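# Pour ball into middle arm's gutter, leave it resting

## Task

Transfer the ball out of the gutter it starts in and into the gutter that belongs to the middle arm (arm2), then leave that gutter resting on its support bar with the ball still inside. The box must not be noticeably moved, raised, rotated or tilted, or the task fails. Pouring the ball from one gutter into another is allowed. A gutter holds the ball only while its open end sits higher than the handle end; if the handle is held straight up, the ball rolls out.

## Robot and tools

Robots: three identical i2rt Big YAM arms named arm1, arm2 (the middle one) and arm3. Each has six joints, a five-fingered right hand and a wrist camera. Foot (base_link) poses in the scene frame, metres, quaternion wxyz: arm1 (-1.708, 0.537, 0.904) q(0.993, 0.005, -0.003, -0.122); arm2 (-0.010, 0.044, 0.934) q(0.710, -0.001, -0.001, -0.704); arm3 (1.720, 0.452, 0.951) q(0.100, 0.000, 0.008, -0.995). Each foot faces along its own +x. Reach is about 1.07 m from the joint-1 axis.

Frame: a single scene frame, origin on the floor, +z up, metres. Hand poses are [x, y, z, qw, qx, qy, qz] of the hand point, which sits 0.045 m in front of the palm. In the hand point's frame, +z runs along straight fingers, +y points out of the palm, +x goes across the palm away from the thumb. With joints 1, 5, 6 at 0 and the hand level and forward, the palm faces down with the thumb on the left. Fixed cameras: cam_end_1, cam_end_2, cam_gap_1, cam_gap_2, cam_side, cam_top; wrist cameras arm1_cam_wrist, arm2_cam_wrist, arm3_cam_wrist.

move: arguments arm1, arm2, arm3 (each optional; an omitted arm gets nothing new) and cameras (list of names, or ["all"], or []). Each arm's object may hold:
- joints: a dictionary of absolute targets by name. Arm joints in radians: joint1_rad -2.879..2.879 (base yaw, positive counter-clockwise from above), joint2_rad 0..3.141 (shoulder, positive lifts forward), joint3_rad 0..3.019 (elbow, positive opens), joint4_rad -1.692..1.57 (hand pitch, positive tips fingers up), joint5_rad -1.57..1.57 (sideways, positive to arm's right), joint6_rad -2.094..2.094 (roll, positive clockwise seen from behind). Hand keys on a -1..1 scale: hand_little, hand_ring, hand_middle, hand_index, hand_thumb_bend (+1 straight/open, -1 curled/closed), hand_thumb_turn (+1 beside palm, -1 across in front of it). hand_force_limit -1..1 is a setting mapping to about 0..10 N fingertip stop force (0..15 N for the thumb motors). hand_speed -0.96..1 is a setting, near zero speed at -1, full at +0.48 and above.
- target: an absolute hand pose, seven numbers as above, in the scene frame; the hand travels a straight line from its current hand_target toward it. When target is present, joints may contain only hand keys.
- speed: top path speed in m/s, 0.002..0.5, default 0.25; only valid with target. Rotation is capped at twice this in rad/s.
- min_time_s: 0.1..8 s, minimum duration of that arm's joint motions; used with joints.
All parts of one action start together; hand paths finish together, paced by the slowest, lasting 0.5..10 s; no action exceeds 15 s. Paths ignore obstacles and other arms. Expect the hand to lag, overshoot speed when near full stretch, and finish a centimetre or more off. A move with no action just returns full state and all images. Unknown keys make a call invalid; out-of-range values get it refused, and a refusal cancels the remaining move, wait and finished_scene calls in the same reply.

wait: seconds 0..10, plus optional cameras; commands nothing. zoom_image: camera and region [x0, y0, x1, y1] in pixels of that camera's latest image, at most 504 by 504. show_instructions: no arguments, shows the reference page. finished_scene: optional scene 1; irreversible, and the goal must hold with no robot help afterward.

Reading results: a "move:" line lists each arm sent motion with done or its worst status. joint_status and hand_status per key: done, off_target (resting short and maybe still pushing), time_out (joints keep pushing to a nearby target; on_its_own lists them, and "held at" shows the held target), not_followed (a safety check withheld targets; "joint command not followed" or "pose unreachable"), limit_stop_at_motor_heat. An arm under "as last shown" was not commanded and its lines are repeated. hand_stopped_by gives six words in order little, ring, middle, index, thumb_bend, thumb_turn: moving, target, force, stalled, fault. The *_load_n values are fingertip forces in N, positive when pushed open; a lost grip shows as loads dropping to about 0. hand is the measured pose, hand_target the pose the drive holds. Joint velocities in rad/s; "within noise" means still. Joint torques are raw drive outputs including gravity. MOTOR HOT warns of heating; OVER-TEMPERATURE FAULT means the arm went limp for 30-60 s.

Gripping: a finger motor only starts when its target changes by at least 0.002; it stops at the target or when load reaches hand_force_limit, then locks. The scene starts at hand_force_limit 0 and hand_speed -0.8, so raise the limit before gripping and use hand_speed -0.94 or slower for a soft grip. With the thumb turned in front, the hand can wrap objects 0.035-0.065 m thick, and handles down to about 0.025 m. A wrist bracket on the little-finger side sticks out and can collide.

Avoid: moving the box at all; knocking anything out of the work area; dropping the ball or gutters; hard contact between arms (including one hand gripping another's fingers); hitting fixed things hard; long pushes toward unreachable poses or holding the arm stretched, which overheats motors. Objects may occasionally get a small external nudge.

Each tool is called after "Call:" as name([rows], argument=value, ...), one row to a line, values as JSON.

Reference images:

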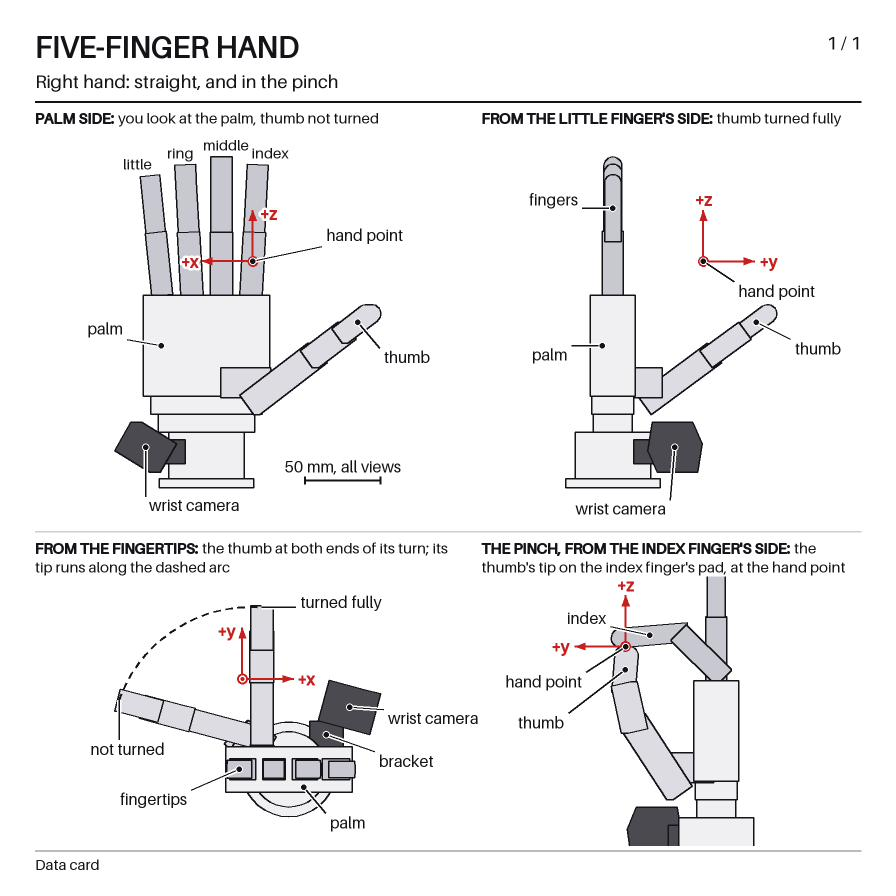

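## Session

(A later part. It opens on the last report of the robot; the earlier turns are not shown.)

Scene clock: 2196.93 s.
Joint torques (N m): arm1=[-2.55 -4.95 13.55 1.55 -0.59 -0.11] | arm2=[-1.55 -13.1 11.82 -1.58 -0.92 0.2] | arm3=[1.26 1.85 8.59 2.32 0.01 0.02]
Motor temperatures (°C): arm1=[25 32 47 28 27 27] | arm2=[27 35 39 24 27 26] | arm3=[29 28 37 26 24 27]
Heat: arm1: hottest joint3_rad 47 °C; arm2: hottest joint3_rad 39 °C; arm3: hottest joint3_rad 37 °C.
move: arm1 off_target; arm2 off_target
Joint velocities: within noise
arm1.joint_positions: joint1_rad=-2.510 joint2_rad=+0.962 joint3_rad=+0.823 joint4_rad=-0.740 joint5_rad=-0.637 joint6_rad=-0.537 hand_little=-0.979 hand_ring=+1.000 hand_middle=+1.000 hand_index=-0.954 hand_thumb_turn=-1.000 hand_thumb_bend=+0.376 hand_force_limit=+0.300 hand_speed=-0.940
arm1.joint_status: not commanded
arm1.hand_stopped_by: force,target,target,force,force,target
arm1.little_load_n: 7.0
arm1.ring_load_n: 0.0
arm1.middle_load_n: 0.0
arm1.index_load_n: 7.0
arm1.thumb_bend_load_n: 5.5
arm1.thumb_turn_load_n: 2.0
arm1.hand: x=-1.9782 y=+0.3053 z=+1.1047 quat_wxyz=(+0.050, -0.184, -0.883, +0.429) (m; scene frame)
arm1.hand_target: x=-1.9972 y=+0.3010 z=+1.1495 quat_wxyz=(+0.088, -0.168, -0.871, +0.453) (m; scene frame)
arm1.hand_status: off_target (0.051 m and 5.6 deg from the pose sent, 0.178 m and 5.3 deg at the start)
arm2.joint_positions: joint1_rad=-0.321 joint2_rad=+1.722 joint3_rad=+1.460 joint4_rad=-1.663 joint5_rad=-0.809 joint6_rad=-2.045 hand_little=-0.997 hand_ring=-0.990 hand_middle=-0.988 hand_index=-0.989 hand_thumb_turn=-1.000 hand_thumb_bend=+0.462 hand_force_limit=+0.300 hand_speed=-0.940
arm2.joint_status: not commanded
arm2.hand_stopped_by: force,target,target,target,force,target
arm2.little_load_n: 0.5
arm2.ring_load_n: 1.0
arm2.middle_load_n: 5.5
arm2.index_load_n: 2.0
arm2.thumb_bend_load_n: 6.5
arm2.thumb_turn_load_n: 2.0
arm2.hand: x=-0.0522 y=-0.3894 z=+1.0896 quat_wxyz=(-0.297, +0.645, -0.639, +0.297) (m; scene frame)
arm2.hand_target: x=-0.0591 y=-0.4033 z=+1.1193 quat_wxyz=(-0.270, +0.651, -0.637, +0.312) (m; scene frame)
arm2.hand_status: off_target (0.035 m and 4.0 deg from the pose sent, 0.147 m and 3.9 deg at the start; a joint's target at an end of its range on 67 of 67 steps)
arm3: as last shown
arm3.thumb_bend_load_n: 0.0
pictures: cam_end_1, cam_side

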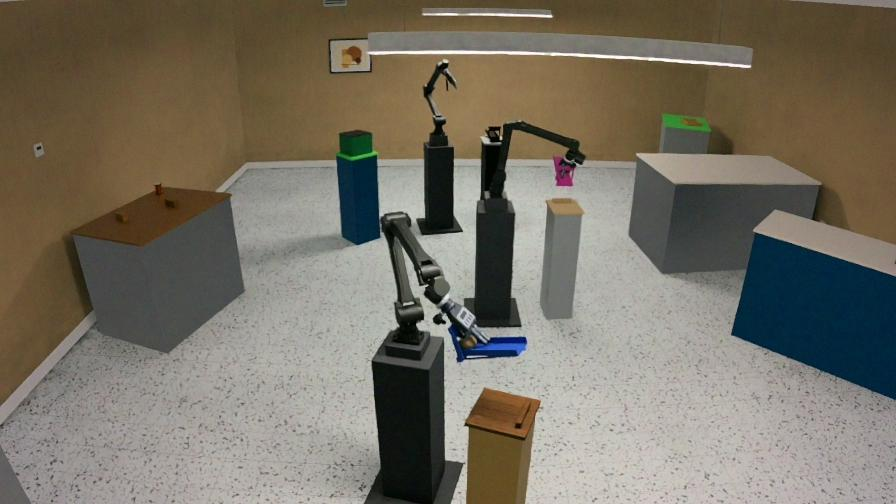

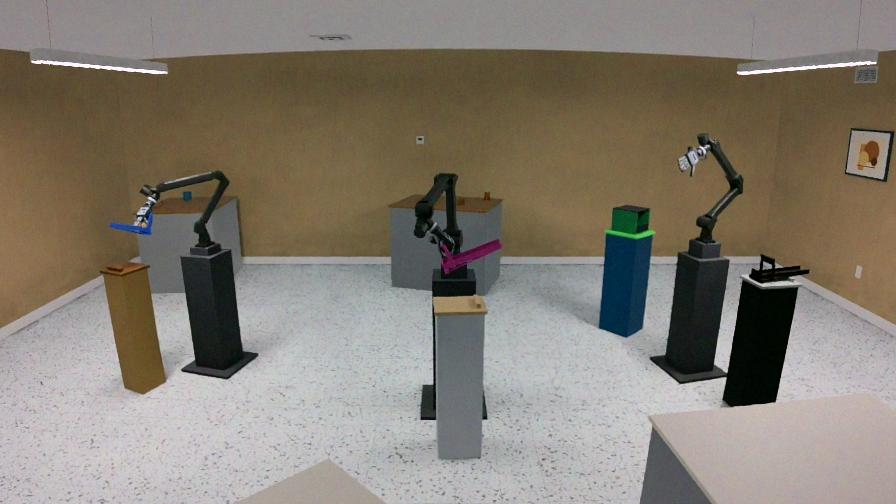

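Call:
move(arm1={"joints": {"joint1_rad": -0.894}, "min_time_s": 6}, arm2={"joints": {"joint1_rad": -1.857}, "min_time_s": 6}, cameras=["cam_end_1", "cam_side", "cam_gap_1", "cam_top"])

Scene clock: 2216.23 s.
Joint torques (N m): arm1=[0.79 -4.95 13.35 1.81 -0.58 -0.09] | arm2=[-1.2 -13.04 11.84 -1.55 -0.93 0.18] | arm3=[0.44 1.73 8.7 2.14 0.07 -0.08]
Motor temperatures (°C): arm1=[25 32 51 28 27 27] | arm2=[27 35 39 24 27 26] | arm3=[29 28 37 26 24 27]
Heat: arm1: hottest joint3_rad 51 °C; arm2: hottest joint3_rad 39 °C; arm3: hottest joint3_rad 37 °C.
move: arm1 done; arm2 done
Joint velocities: within noise
arm1.joint_positions: joint1_rad=-0.909 joint2_rad=+0.962 joint3_rad=+0.823 joint4_rad=-0.740 joint5_rad=-0.636 joint6_rad=-0.537 hand_little=-0.979 hand_ring=+1.000 hand_middle=+1.000 hand_index=-0.954 hand_thumb_turn=-1.000 hand_thumb_bend=+0.376 hand_force_limit=+0.300 hand_speed=-0.940
arm1.joint_status: all done
arm1.hand_stopped_by: force,target,target,force,force,target
arm1.little_load_n: 6.5
arm1.ring_load_n: 0.0
arm1.middle_load_n: 0.0
arm1.index_load_n: 7.0
arm1.thumb_bend_load_n: 5.5
arm1.thumb_turn_load_n: 2.0
arm1.hand: x=-1.4714 y=+0.2737 z=+1.1075 quat_wxyz=(-0.279, +0.502, -0.746, +0.337) (m; scene frame)
arm1.hand_target: x=-1.4598 y=+0.2612 z=+1.1525 quat_wxyz=(-0.276, +0.514, -0.719, +0.378) (m; scene frame)
arm1.hand_status: not commanded
arm2.joint_positions: joint1_rad=-1.856 joint2_rad=+1.722 joint3_rad=+1.460 joint4_rad=-1.663 joint5_rad=-0.809 joint6_rad=-2.045 hand_little=-0.997 hand_ring=-0.990 hand_middle=-0.988 hand_index=-0.989 hand_thumb_turn=-1.000 hand_thumb_bend=+0.462 hand_force_limit=+0.300 hand_speed=-0.940
arm2.joint_status: all done
arm2.hand_stopped_by: force,target,target,target,force,target
arm2.little_load_n: 0.0
arm2.ring_load_n: 1.5
arm2.middle_load_n: 5.5
arm2.index_load_n: 2.0
arm2.thumb_bend_load_n: 7.0
arm2.thumb_turn_load_n: 2.0
arm2.hand: x=-0.4452 y=+0.0708 z=+1.0889 quat_wxyz=(-0.008, +0.020, -0.907, +0.421) (m; scene frame)
arm2.hand_target: x=-0.4597 y=+0.0745 z=+1.1186 quat_wxyz=(+0.020, +0.028, -0.910, +0.414) (m; scene frame)
arm2.hand_status: not commanded
arm3: as last shown
pictures: cam_end_1, cam_gap_1, cam_side, cam_top

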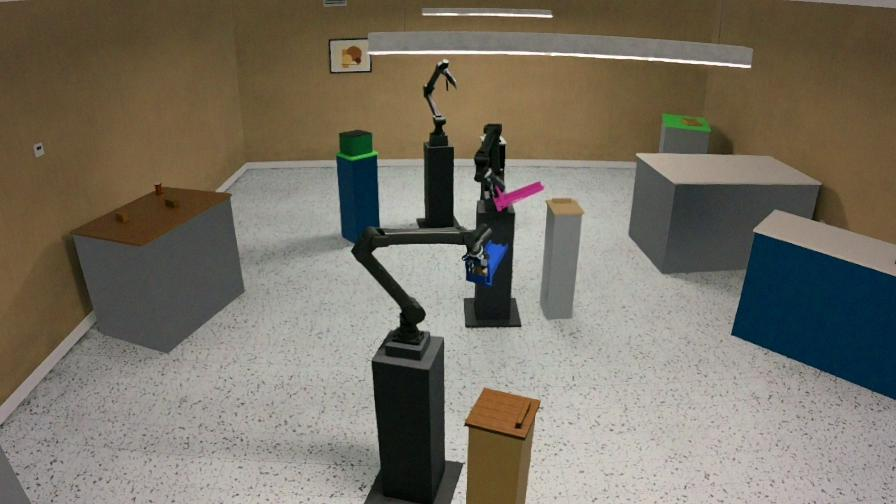

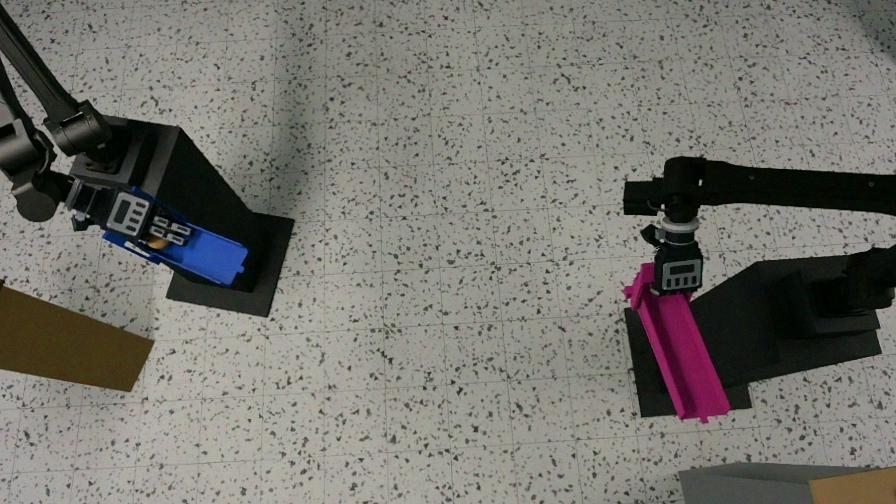

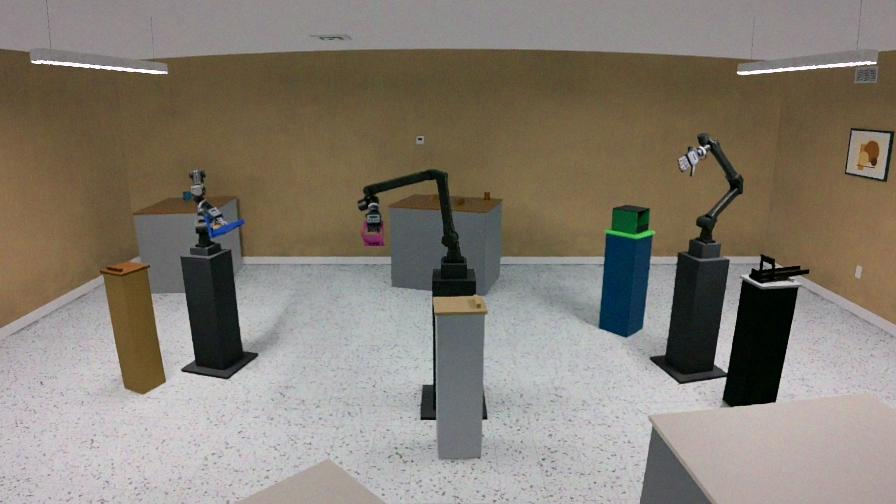

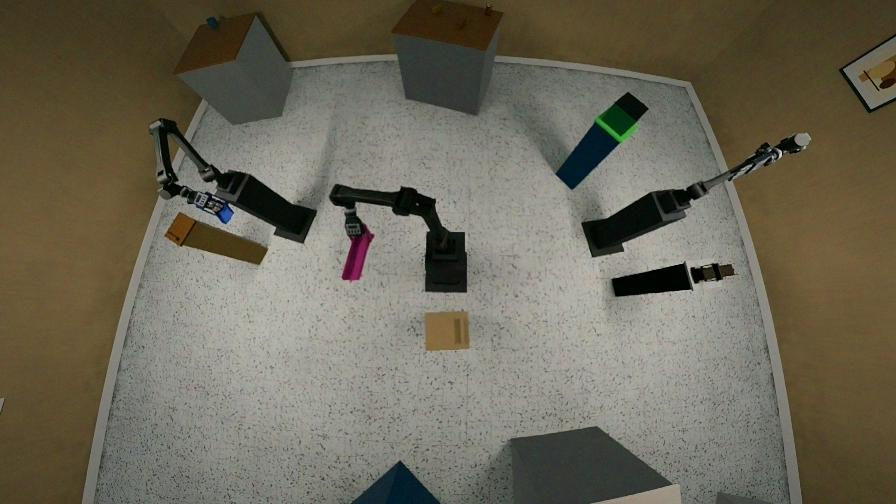

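Call:
zoom_image(camera="cam_gap_1", region=[600, 140, 780, 440])

Call:
zoom_image(camera="cam_gap_1", region=[50, 150, 270, 320])

Call:
zoom_image(camera="cam_side", region=[160, 160, 280, 260])

Scaled by 1.680.

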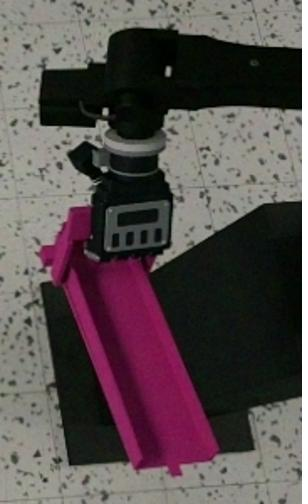

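Scaled by 2.291.

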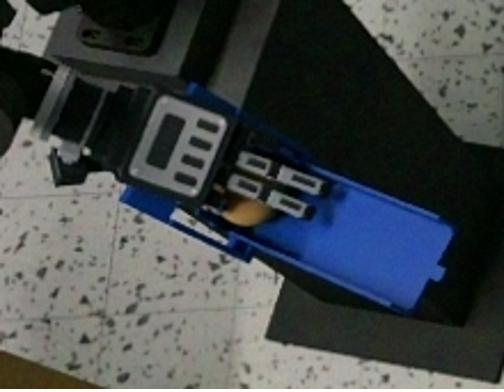

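Scaled by 4.200.

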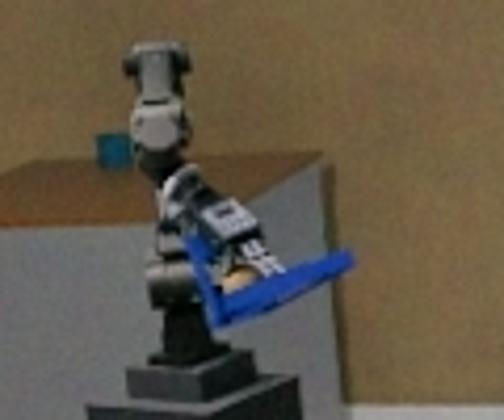

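Call:
move(arm2={"target": [-0.655, 0.198, 1.05, 0.3254, -0.7857, -0.4862, 0.2014], "speed": 0.18}, cameras=["cam_side", "cam_gap_1"])

Scene clock: 2318.70 s.
Joint torques (N m): arm1=[0.26 -4.78 13.55 1.77 -0.59 -0.09] | arm2=[-0.32 -12.98 13.98 0.98 0.28 0.16] | arm3=[0.79 1.49 8.7 2.11 0.07 -0.06]
Motor temperatures (°C): arm1=[25 32 58 28 27 27] | arm2=[26 35 43 24 27 26] | arm3=[29 28 37 26 24 27]
Heat: arm1: hottest joint3_rad 58 °C; arm2: hottest joint3_rad 43 °C; arm3: hottest joint3_rad 37 °C.
move: arm2 off_target
Joint velocities: within noise
arm1, arm3: as last shown
arm1.index_load_n: 6.5
arm2.joint_positions: joint1_rad=-1.835 joint2_rad=+1.745 joint3_rad=+1.283 joint4_rad=-0.417 joint5_rad=+0.148 joint6_rad=+0.140 hand_little=-0.997 hand_ring=-0.990 hand_middle=-0.988 hand_index=-0.989 hand_thumb_turn=-1.000 hand_thumb_bend=+0.462 hand_force_limit=+0.300 hand_speed=-0.940
arm2.joint_status: not commanded
arm2.hand_stopped_by: force,target,target,target,force,target
arm2.little_load_n: 0.5
arm2.ring_load_n: 1.0
arm2.middle_load_n: 5.5
arm2.index_load_n: 2.0
arm2.thumb_bend_load_n: 7.0
arm2.thumb_turn_load_n: 2.5
arm2.hand: x=-0.6196 y=+0.1935 z=+1.0111 quat_wxyz=(+0.298, -0.795, -0.499, +0.174) (m; scene frame)
arm2.hand_target: x=-0.6514 y=+0.1971 z=+1.0511 quat_wxyz=(+0.325, -0.786, -0.486, +0.202) (m; scene frame)
arm2.hand_status: off_target (0.053 m and 4.8 deg from the pose sent, 0.248 m and 119.1 deg at the start)
pictures: cam_gap_1, cam_side

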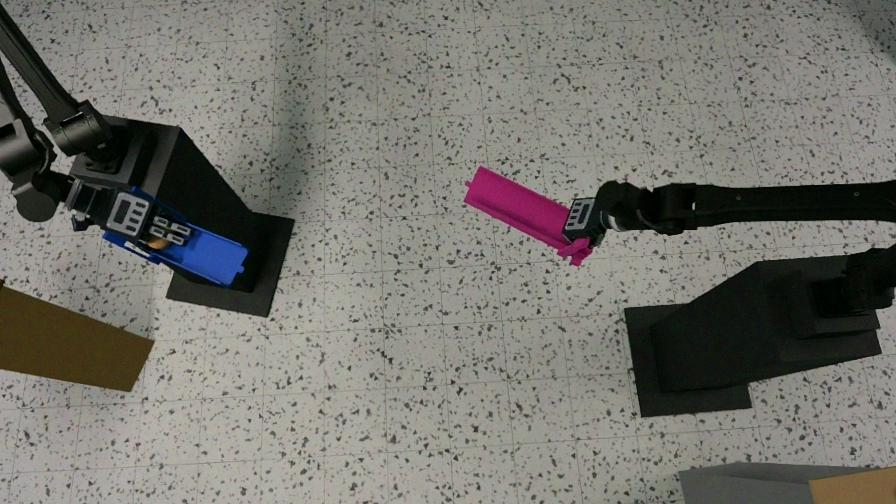

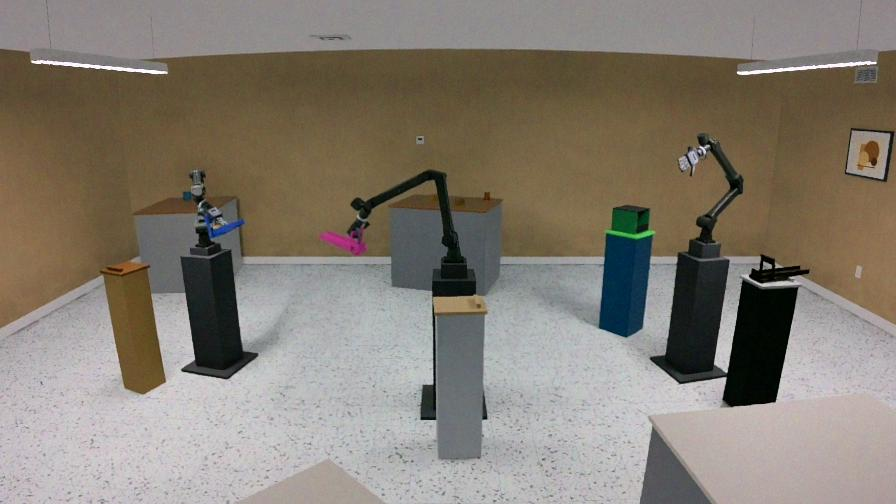

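Call:
zoom_image(camera="cam_side", region=[300, 180, 400, 270])

Call:
zoom_image(camera="cam_gap_1", region=[440, 140, 640, 290])

Call:
move(arm1={"target": [-1.108, 0.397, 1.195, 0.2819, -0.5301, 0.7061, -0.3754], "speed": 0.12}, cameras=["cam_side", "cam_gap_1"])

Call:
zoom_image(camera="cam_side", region=[220, 130, 400, 270])

Call:
zoom_image(camera="cam_gap_1", region=[300, 80, 640, 320])

Scaled by 5.040.

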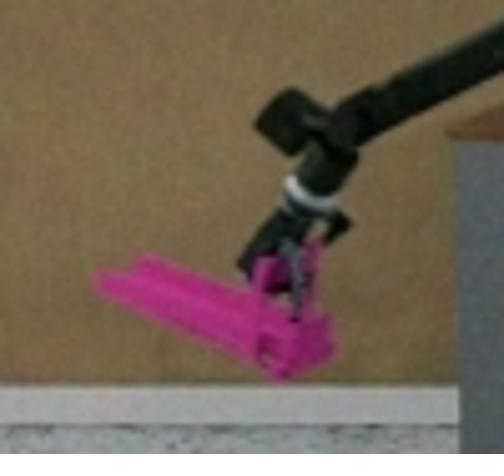

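Scaled by 2.520.

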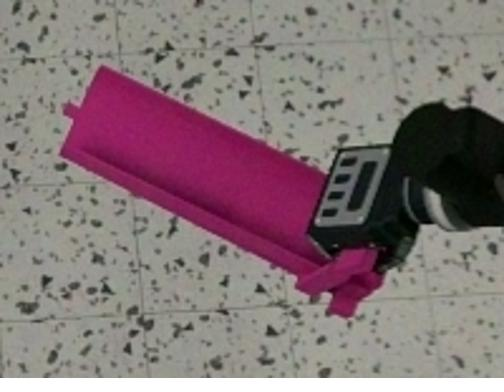

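Scene clock: 2336.10 s.
Joint torques (N m): arm1=[0.09 -9.88 14.16 2.95 0.06 0.02] | arm2=[-0.32 -12.81 14 0.98 0.28 0.18] | arm3=[0.26 1.9 8.55 2.11 0.01 -0.08]
Motor temperatures (°C): arm1=[25 32 59 28 27 27] | arm2=[26 35 48 24 27 26] | arm3=[28 28 37 26 24 27]
Heat: arm1: hottest joint3_rad 59 °C; arm2: hottest joint3_rad 48 °C; arm3: hottest joint3_rad 37 °C.
move: arm1 off_target
Joint velocities: within noise
arm1.joint_positions: joint1_rad=-0.038 joint2_rad=+1.450 joint3_rad=+1.298 joint4_rad=-0.551 joint5_rad=+0.016 joint6_rad=-0.007 hand_little=-0.979 hand_ring=+1.000 hand_middle=+1.000 hand_index=-0.954 hand_thumb_turn=-1.000 hand_thumb_bend=+0.376 hand_force_limit=+0.300 hand_speed=-0.940
arm1.joint_status: not commanded
arm1.hand_stopped_by: force,target,target,force,force,target
arm1.little_load_n: 6.5
arm1.ring_load_n: 0.0
arm1.middle_load_n: 0.0
arm1.index_load_n: 7.0
arm1.thumb_bend_load_n: 5.5
arm1.thumb_turn_load_n: 2.5
arm1.hand: x=-1.1383 y=+0.3976 z=+1.1425 quat_wxyz=(-0.250, +0.543, -0.726, +0.339) (m; scene frame)
arm1.hand_target: x=-1.1130 y=+0.3982 z=+1.1957 quat_wxyz=(-0.282, +0.530, -0.706, +0.375) (m; scene frame)
arm1.hand_status: off_target (0.061 m and 6.1 deg from the pose sent, 0.394 m and 7.0 deg at the start)
arm2, arm3: as last shown
arm2.joint_positions: joint1_rad=-1.835 joint2_rad=+1.745 joint3_rad=+1.283 joint4_rad=-0.417 joint5_rad=+0.148 joint6_rad=+0.141 hand_little=-0.997 hand_ring=-0.990 hand_middle=-0.988 hand_index=-0.989 hand_thumb_turn=-1.000 hand_thumb_bend=+0.462 hand_force_limit=+0.300 hand_speed=-0.940
arm2.little_load_n: 0.0
arm2.hand_target: x=-0.6514 y=+0.1971 z=+1.0513 quat_wxyz=(+0.325, -0.786, -0.486, +0.202) (m; scene frame)
pictures: cam_gap_1, cam_side

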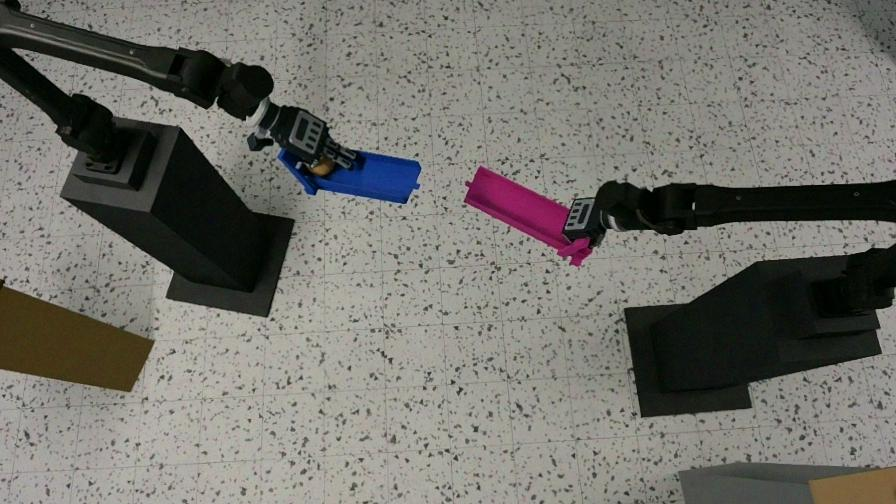

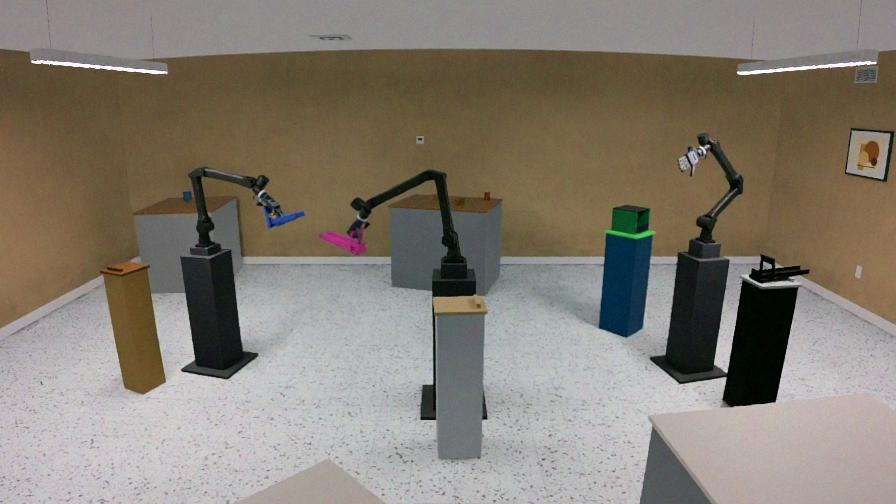

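Scaled by 2.800.

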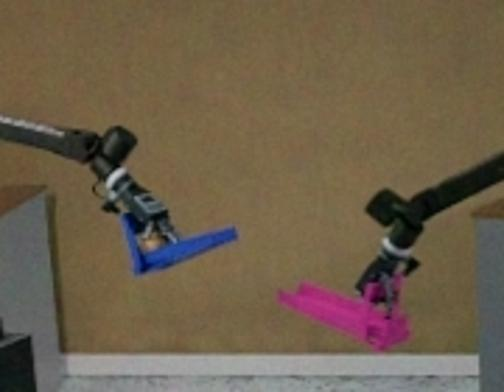

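Scaled by 1.482.

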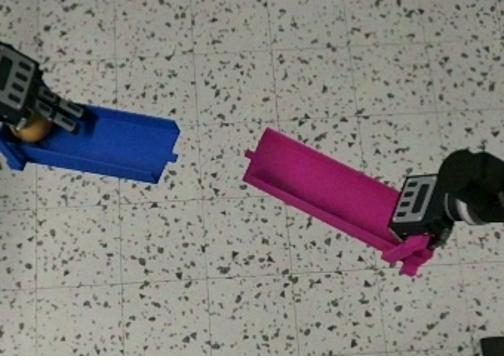

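Call:
move(arm1={"target": [-1.012, 0.366, 1.218, 0.2819, -0.5301, 0.7061, -0.3754], "speed": 0.08}, arm2={"target": [-0.768, 0.161, 1.047, 0.3323, -0.7828, -0.4844, 0.2056], "speed": 0.08}, cameras=["cam_side", "cam_gap_1"])

Call:
zoom_image(camera="cam_side", region=[230, 150, 390, 270])

Call:
zoom_image(camera="cam_gap_1", region=[300, 80, 600, 300])

Scene clock: 2444.13 s.
Joint torques (N m): arm1=[0.44 -14.56 14.26 2.28 -0.11 -0.08] | arm2=[-0.56 -16.21 14.49 0.77 0.35 0.17] | arm3=[0.03 1.79 8.5 2.32 0.07 0.02]
Motor temperatures (°C): arm1=[25 34 67 28 27 27] | arm2=[26 35 56 24 26 26] | arm3=[28 28 37 26 24 27]
Heat: arm1: hottest joint3_rad 67 °C; arm2: hottest joint3_rad 56 °C; arm3: hottest joint3_rad 37 °C.
move: arm1 off_target; arm2 off_target
Joint velocities: within noise
arm1.joint_positions: joint1_rad=-0.038 joint2_rad=+1.721 joint3_rad=+1.672 joint4_rad=-0.640 joint5_rad=+0.014 joint6_rad=-0.007 hand_little=-0.979 hand_ring=+1.000 hand_middle=+1.000 hand_index=-0.954 hand_thumb_turn=-1.000 hand_thumb_bend=+0.376 hand_force_limit=+0.300 hand_speed=-0.940
arm1.joint_status: not commanded
arm1.hand_stopped_by: force,target,target,force,force,target
arm1.little_load_n: 6.5
arm1.ring_load_n: 0.0
arm1.middle_load_n: 0.0
arm1.index_load_n: 6.5
arm1.thumb_bend_load_n: 5.5
arm1.thumb_turn_load_n: 2.0
arm1.hand: x=-1.0337 y=+0.3675 z=+1.1645 quat_wxyz=(-0.255, +0.541, -0.724, +0.344) (m; scene frame)
arm1.hand_target: x=-1.0164 y=+0.3671 z=+1.2180 quat_wxyz=(-0.282, +0.530, -0.706, +0.376) (m; scene frame)
arm1.hand_status: off_target (0.058 m and 5.3 deg from the pose sent, 0.151 m and 6.1 deg at the start)
arm2.joint_positions: joint1_rad=-1.735 joint2_rad=+1.999 joint3_rad=+1.643 joint4_rad=-0.517 joint5_rad=+0.219 joint6_rad=+0.208 hand_little=-0.997 hand_ring=-0.990 hand_middle=-0.988 hand_index=-0.989 hand_thumb_turn=-1.000 hand_thumb_bend=+0.462 hand_force_limit=+0.300 hand_speed=-0.940
arm2.joint_status: not commanded
arm2.hand_stopped_by: force,target,target,target,force,target
arm2.little_load_n: 0.0
arm2.ring_load_n: 1.5
arm2.middle_load_n: 5.5
arm2.index_load_n: 2.0
arm2.thumb_bend_load_n: 7.0
arm2.thumb_turn_load_n: 2.5
arm2.hand: x=-0.7349 y=+0.1591 z=+1.0047 quat_wxyz=(+0.307, -0.791, -0.499, +0.176) (m; scene frame)
arm2.hand_target: x=-0.7641 y=+0.1604 z=+1.0483 quat_wxyz=(+0.333, -0.783, -0.484, +0.206) (m; scene frame)
arm2.hand_status: off_target (0.054 m and 4.8 deg from the pose sent, 0.156 m and 5.7 deg at the start)
arm3: as last shown
arm3.thumb_bend_load_n: -0.5
pictures: cam_gap_1, cam_side

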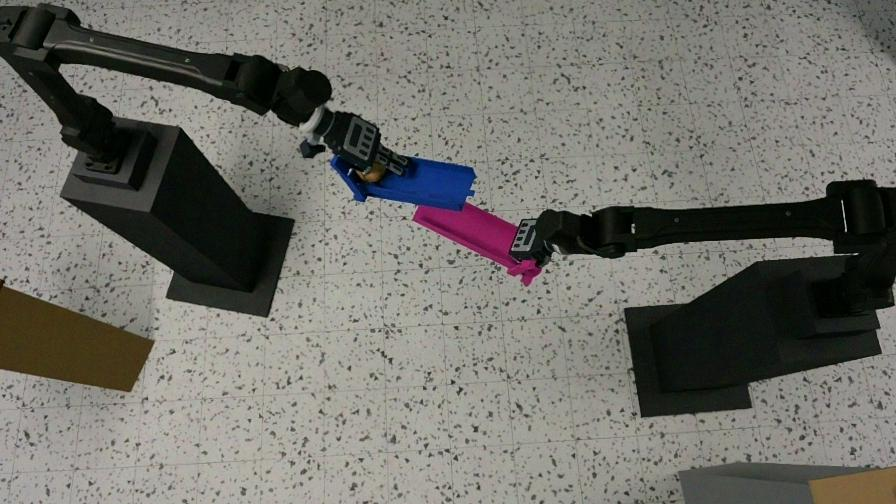

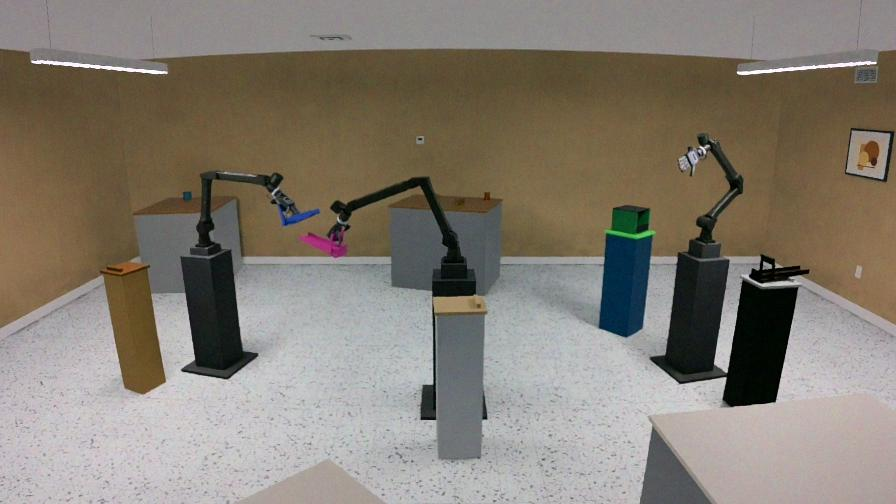

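Scaled by 3.150.

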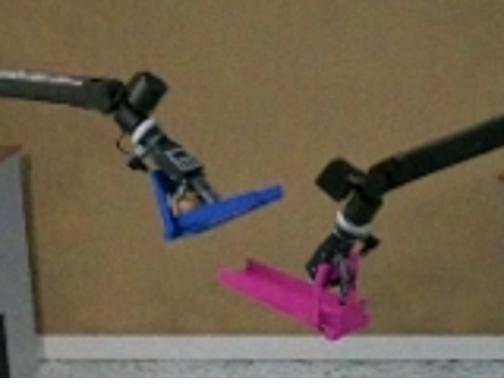

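Scaled by 1.680.

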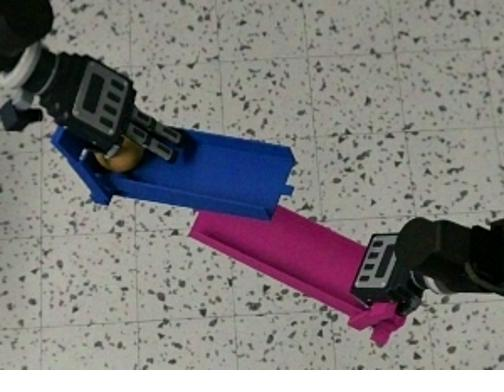

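Call:
move(arm1={"target": [-1.022, 0.369, 1.222, 0.2201, -0.5586, 0.7440, -0.2931], "speed": 0.08}, cameras=["cam_side", "cam_gap_1"])

Call:
zoom_image(camera="cam_side", region=[230, 150, 390, 270])

Call:
zoom_image(camera="cam_gap_1", region=[300, 80, 600, 300])

Scene clock: 2482.03 s.
Joint torques (N m): arm1=[-0.91 -15.79 13.65 1.68 -0.09 -0.05] | arm2=[-0.5 -16.15 14.53 0.84 0.35 0.18] | arm3=[-0.15 1.08 8.55 2.32 0.05 -0.07]
Motor temperatures (°C): arm1=[25 34 62 28 27 27] | arm2=[26 35 56 24 26 26] | arm3=[28 28 37 26 24 27]
Heat: arm1: hottest joint3_rad 62 °C; arm2: hottest joint3_rad 56 °C; arm3: hottest joint3_rad 37 °C.
move: arm1 off_target
Joint velocities: within noise
arm1.joint_positions: joint1_rad=-0.038 joint2_rad=+1.855 joint3_rad=+1.969 joint4_rad=-1.024 joint5_rad=+0.014 joint6_rad=-0.007 hand_little=-0.979 hand_ring=+1.000 hand_middle=+1.000 hand_index=-0.954 hand_thumb_turn=-1.000 hand_thumb_bend=+0.376 hand_force_limit=+0.300 hand_speed=-0.940
arm1.joint_status: not commanded
arm1.hand_stopped_by: force,target,target,force,force,target
arm1.little_load_n: 6.5
arm1.ring_load_n: 0.0
arm1.middle_load_n: 0.0
arm1.index_load_n: 6.5
arm1.thumb_bend_load_n: 5.5
arm1.thumb_turn_load_n: 2.0
arm1.hand: x=-1.0397 y=+0.3691 z=+1.1759 quat_wxyz=(-0.194, +0.567, -0.756, +0.262) (m; scene frame)
arm1.hand_target: x=-1.0255 y=+0.3698 z=+1.2220 quat_wxyz=(-0.221, +0.558, -0.744, +0.294) (m; scene frame)
arm1.hand_status: off_target (0.049 m and 4.9 deg from the pose sent, 0.059 m and 7.7 deg at the start)
arm2, arm3: as last shown
arm2.joint_positions: joint1_rad=-1.735 joint2_rad=+1.999 joint3_rad=+1.643 joint4_rad=-0.518 joint5_rad=+0.219 joint6_rad=+0.208 hand_little=-0.997 hand_ring=-0.990 hand_middle=-0.988 hand_index=-0.989 hand_thumb_turn=-1.000 hand_thumb_bend=+0.462 hand_force_limit=+0.300 hand_speed=-0.940
arm2.ring_load_n: 1.0
arm2.index_load_n: 2.5
arm2.thumb_turn_load_n: 2.0
arm2.hand: x=-0.7350 y=+0.1591 z=+1.0048 quat_wxyz=(+0.307, -0.791, -0.499, +0.177) (m; scene frame)
arm2.hand_target: x=-0.7641 y=+0.1604 z=+1.0483 quat_wxyz=(+0.332, -0.783, -0.484, +0.206) (m; scene frame)
arm3.thumb_bend_load_n: 0.0
pictures: cam_gap_1, cam_side

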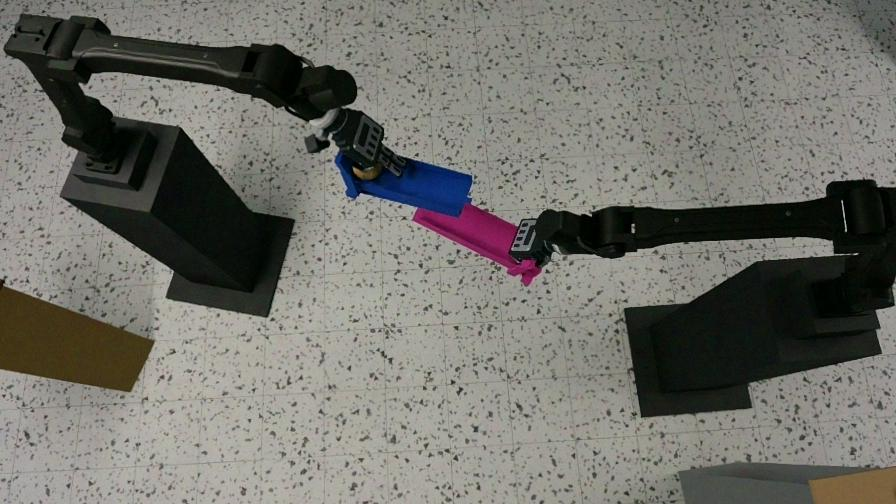

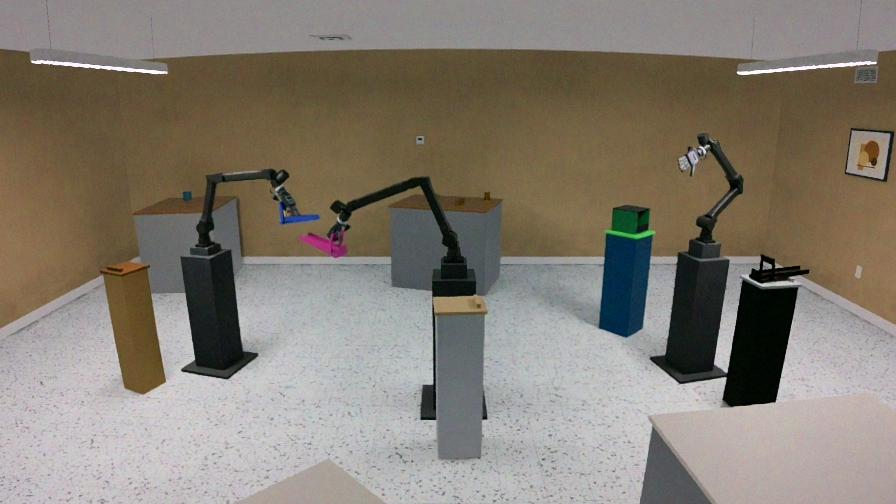

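Scaled by 3.150.

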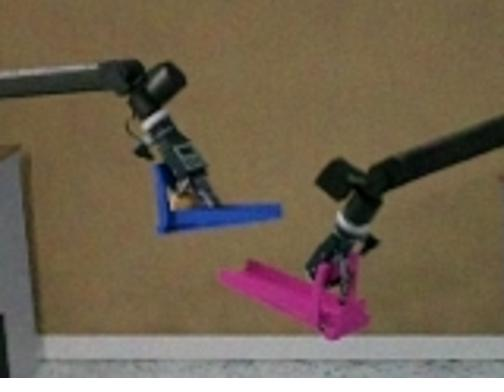

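Scaled by 1.680.

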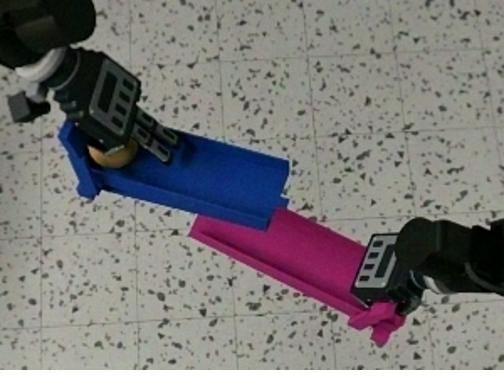

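Call:
move(arm1={"target": [-1.038, 0.3745, 1.218, 0.1453, -0.5826, 0.7759, -0.1935], "speed": 0.08}, cameras=["cam_side", "cam_gap_1"])

Call:
zoom_image(camera="cam_side", region=[230, 150, 390, 270])

Call:
zoom_image(camera="cam_gap_1", region=[300, 80, 600, 300])

Scene clock: 2526.50 s.
Joint torques (N m): arm1=[-0.26 -17.55 12.38 1.05 0 0.03] | arm2=[-0.56 -16.09 14.54 0.83 0.35 0.18] | arm3=[0.79 1.67 8.42 2.21 0 -0.1]
Motor temperatures (°C): arm1=[25 36 62 28 27 27] | arm2=[26 35 57 24 26 26] | arm3=[28 28 37 26 24 27]
Heat: arm1: hottest joint3_rad 62 °C; arm2: hottest joint3_rad 57 °C; arm3: hottest joint3_rad 37 °C.
move: arm1 off_target
Joint velocities: within noise
arm1.joint_positions: joint1_rad=-0.038 joint2_rad=+2.074 joint3_rad=+2.386 joint4_rad=-1.471 joint5_rad=+0.014 joint6_rad=-0.004 hand_little=-0.979 hand_ring=+1.000 hand_middle=+1.000 hand_index=-0.954 hand_thumb_turn=-1.000 hand_thumb_bend=+0.376 hand_force_limit=+0.300 hand_speed=-0.940
arm1.joint_status: not commanded
arm1.hand_stopped_by: force,target,target,force,force,target
arm1.little_load_n: 6.5
arm1.ring_load_n: 0.0
arm1.middle_load_n: 0.0
arm1.index_load_n: 6.5
arm1.thumb_bend_load_n: 5.0
arm1.thumb_turn_load_n: 2.0
arm1.hand: x=-1.0495 y=+0.3720 z=+1.1826 quat_wxyz=(-0.122, +0.588, -0.782, +0.166) (m; scene frame)
arm1.hand_target: x=-1.0403 y=+0.3750 z=+1.2176 quat_wxyz=(-0.146, +0.582, -0.776, +0.194) (m; scene frame)
arm1.hand_status: off_target (0.037 m and 4.2 deg from the pose sent, 0.043 m and 10.1 deg at the start)
arm2, arm3: as last shown
arm2.index_load_n: 2.0
arm2.thumb_turn_load_n: 2.5
pictures: cam_gap_1, cam_side

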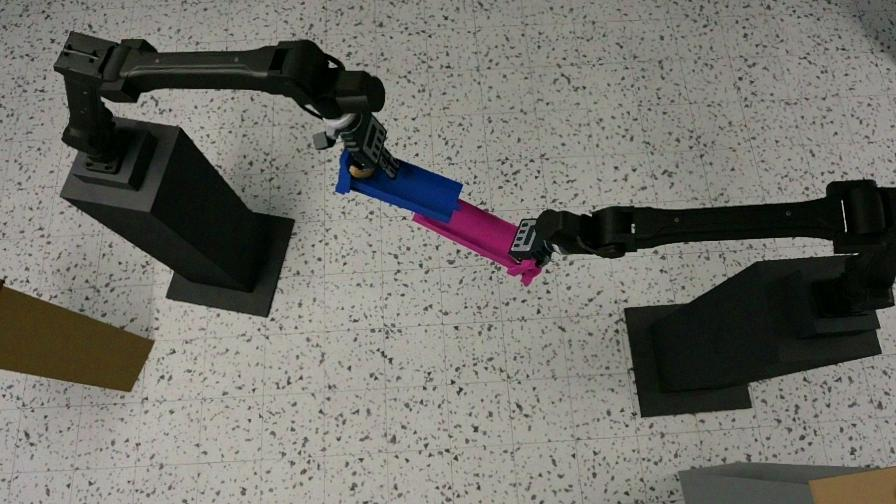

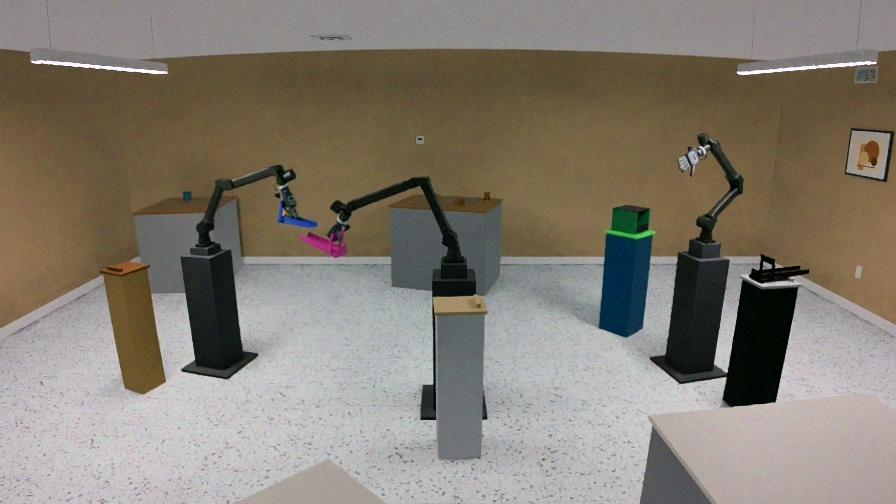

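Scaled by 3.150.

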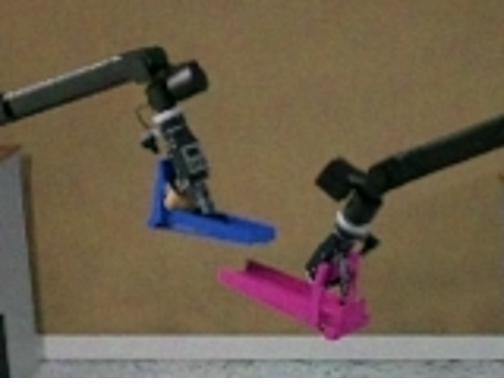

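Scaled by 1.680.

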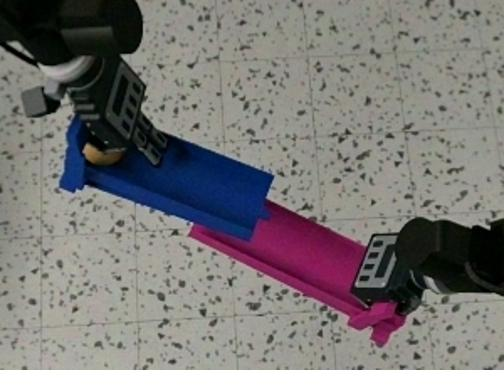

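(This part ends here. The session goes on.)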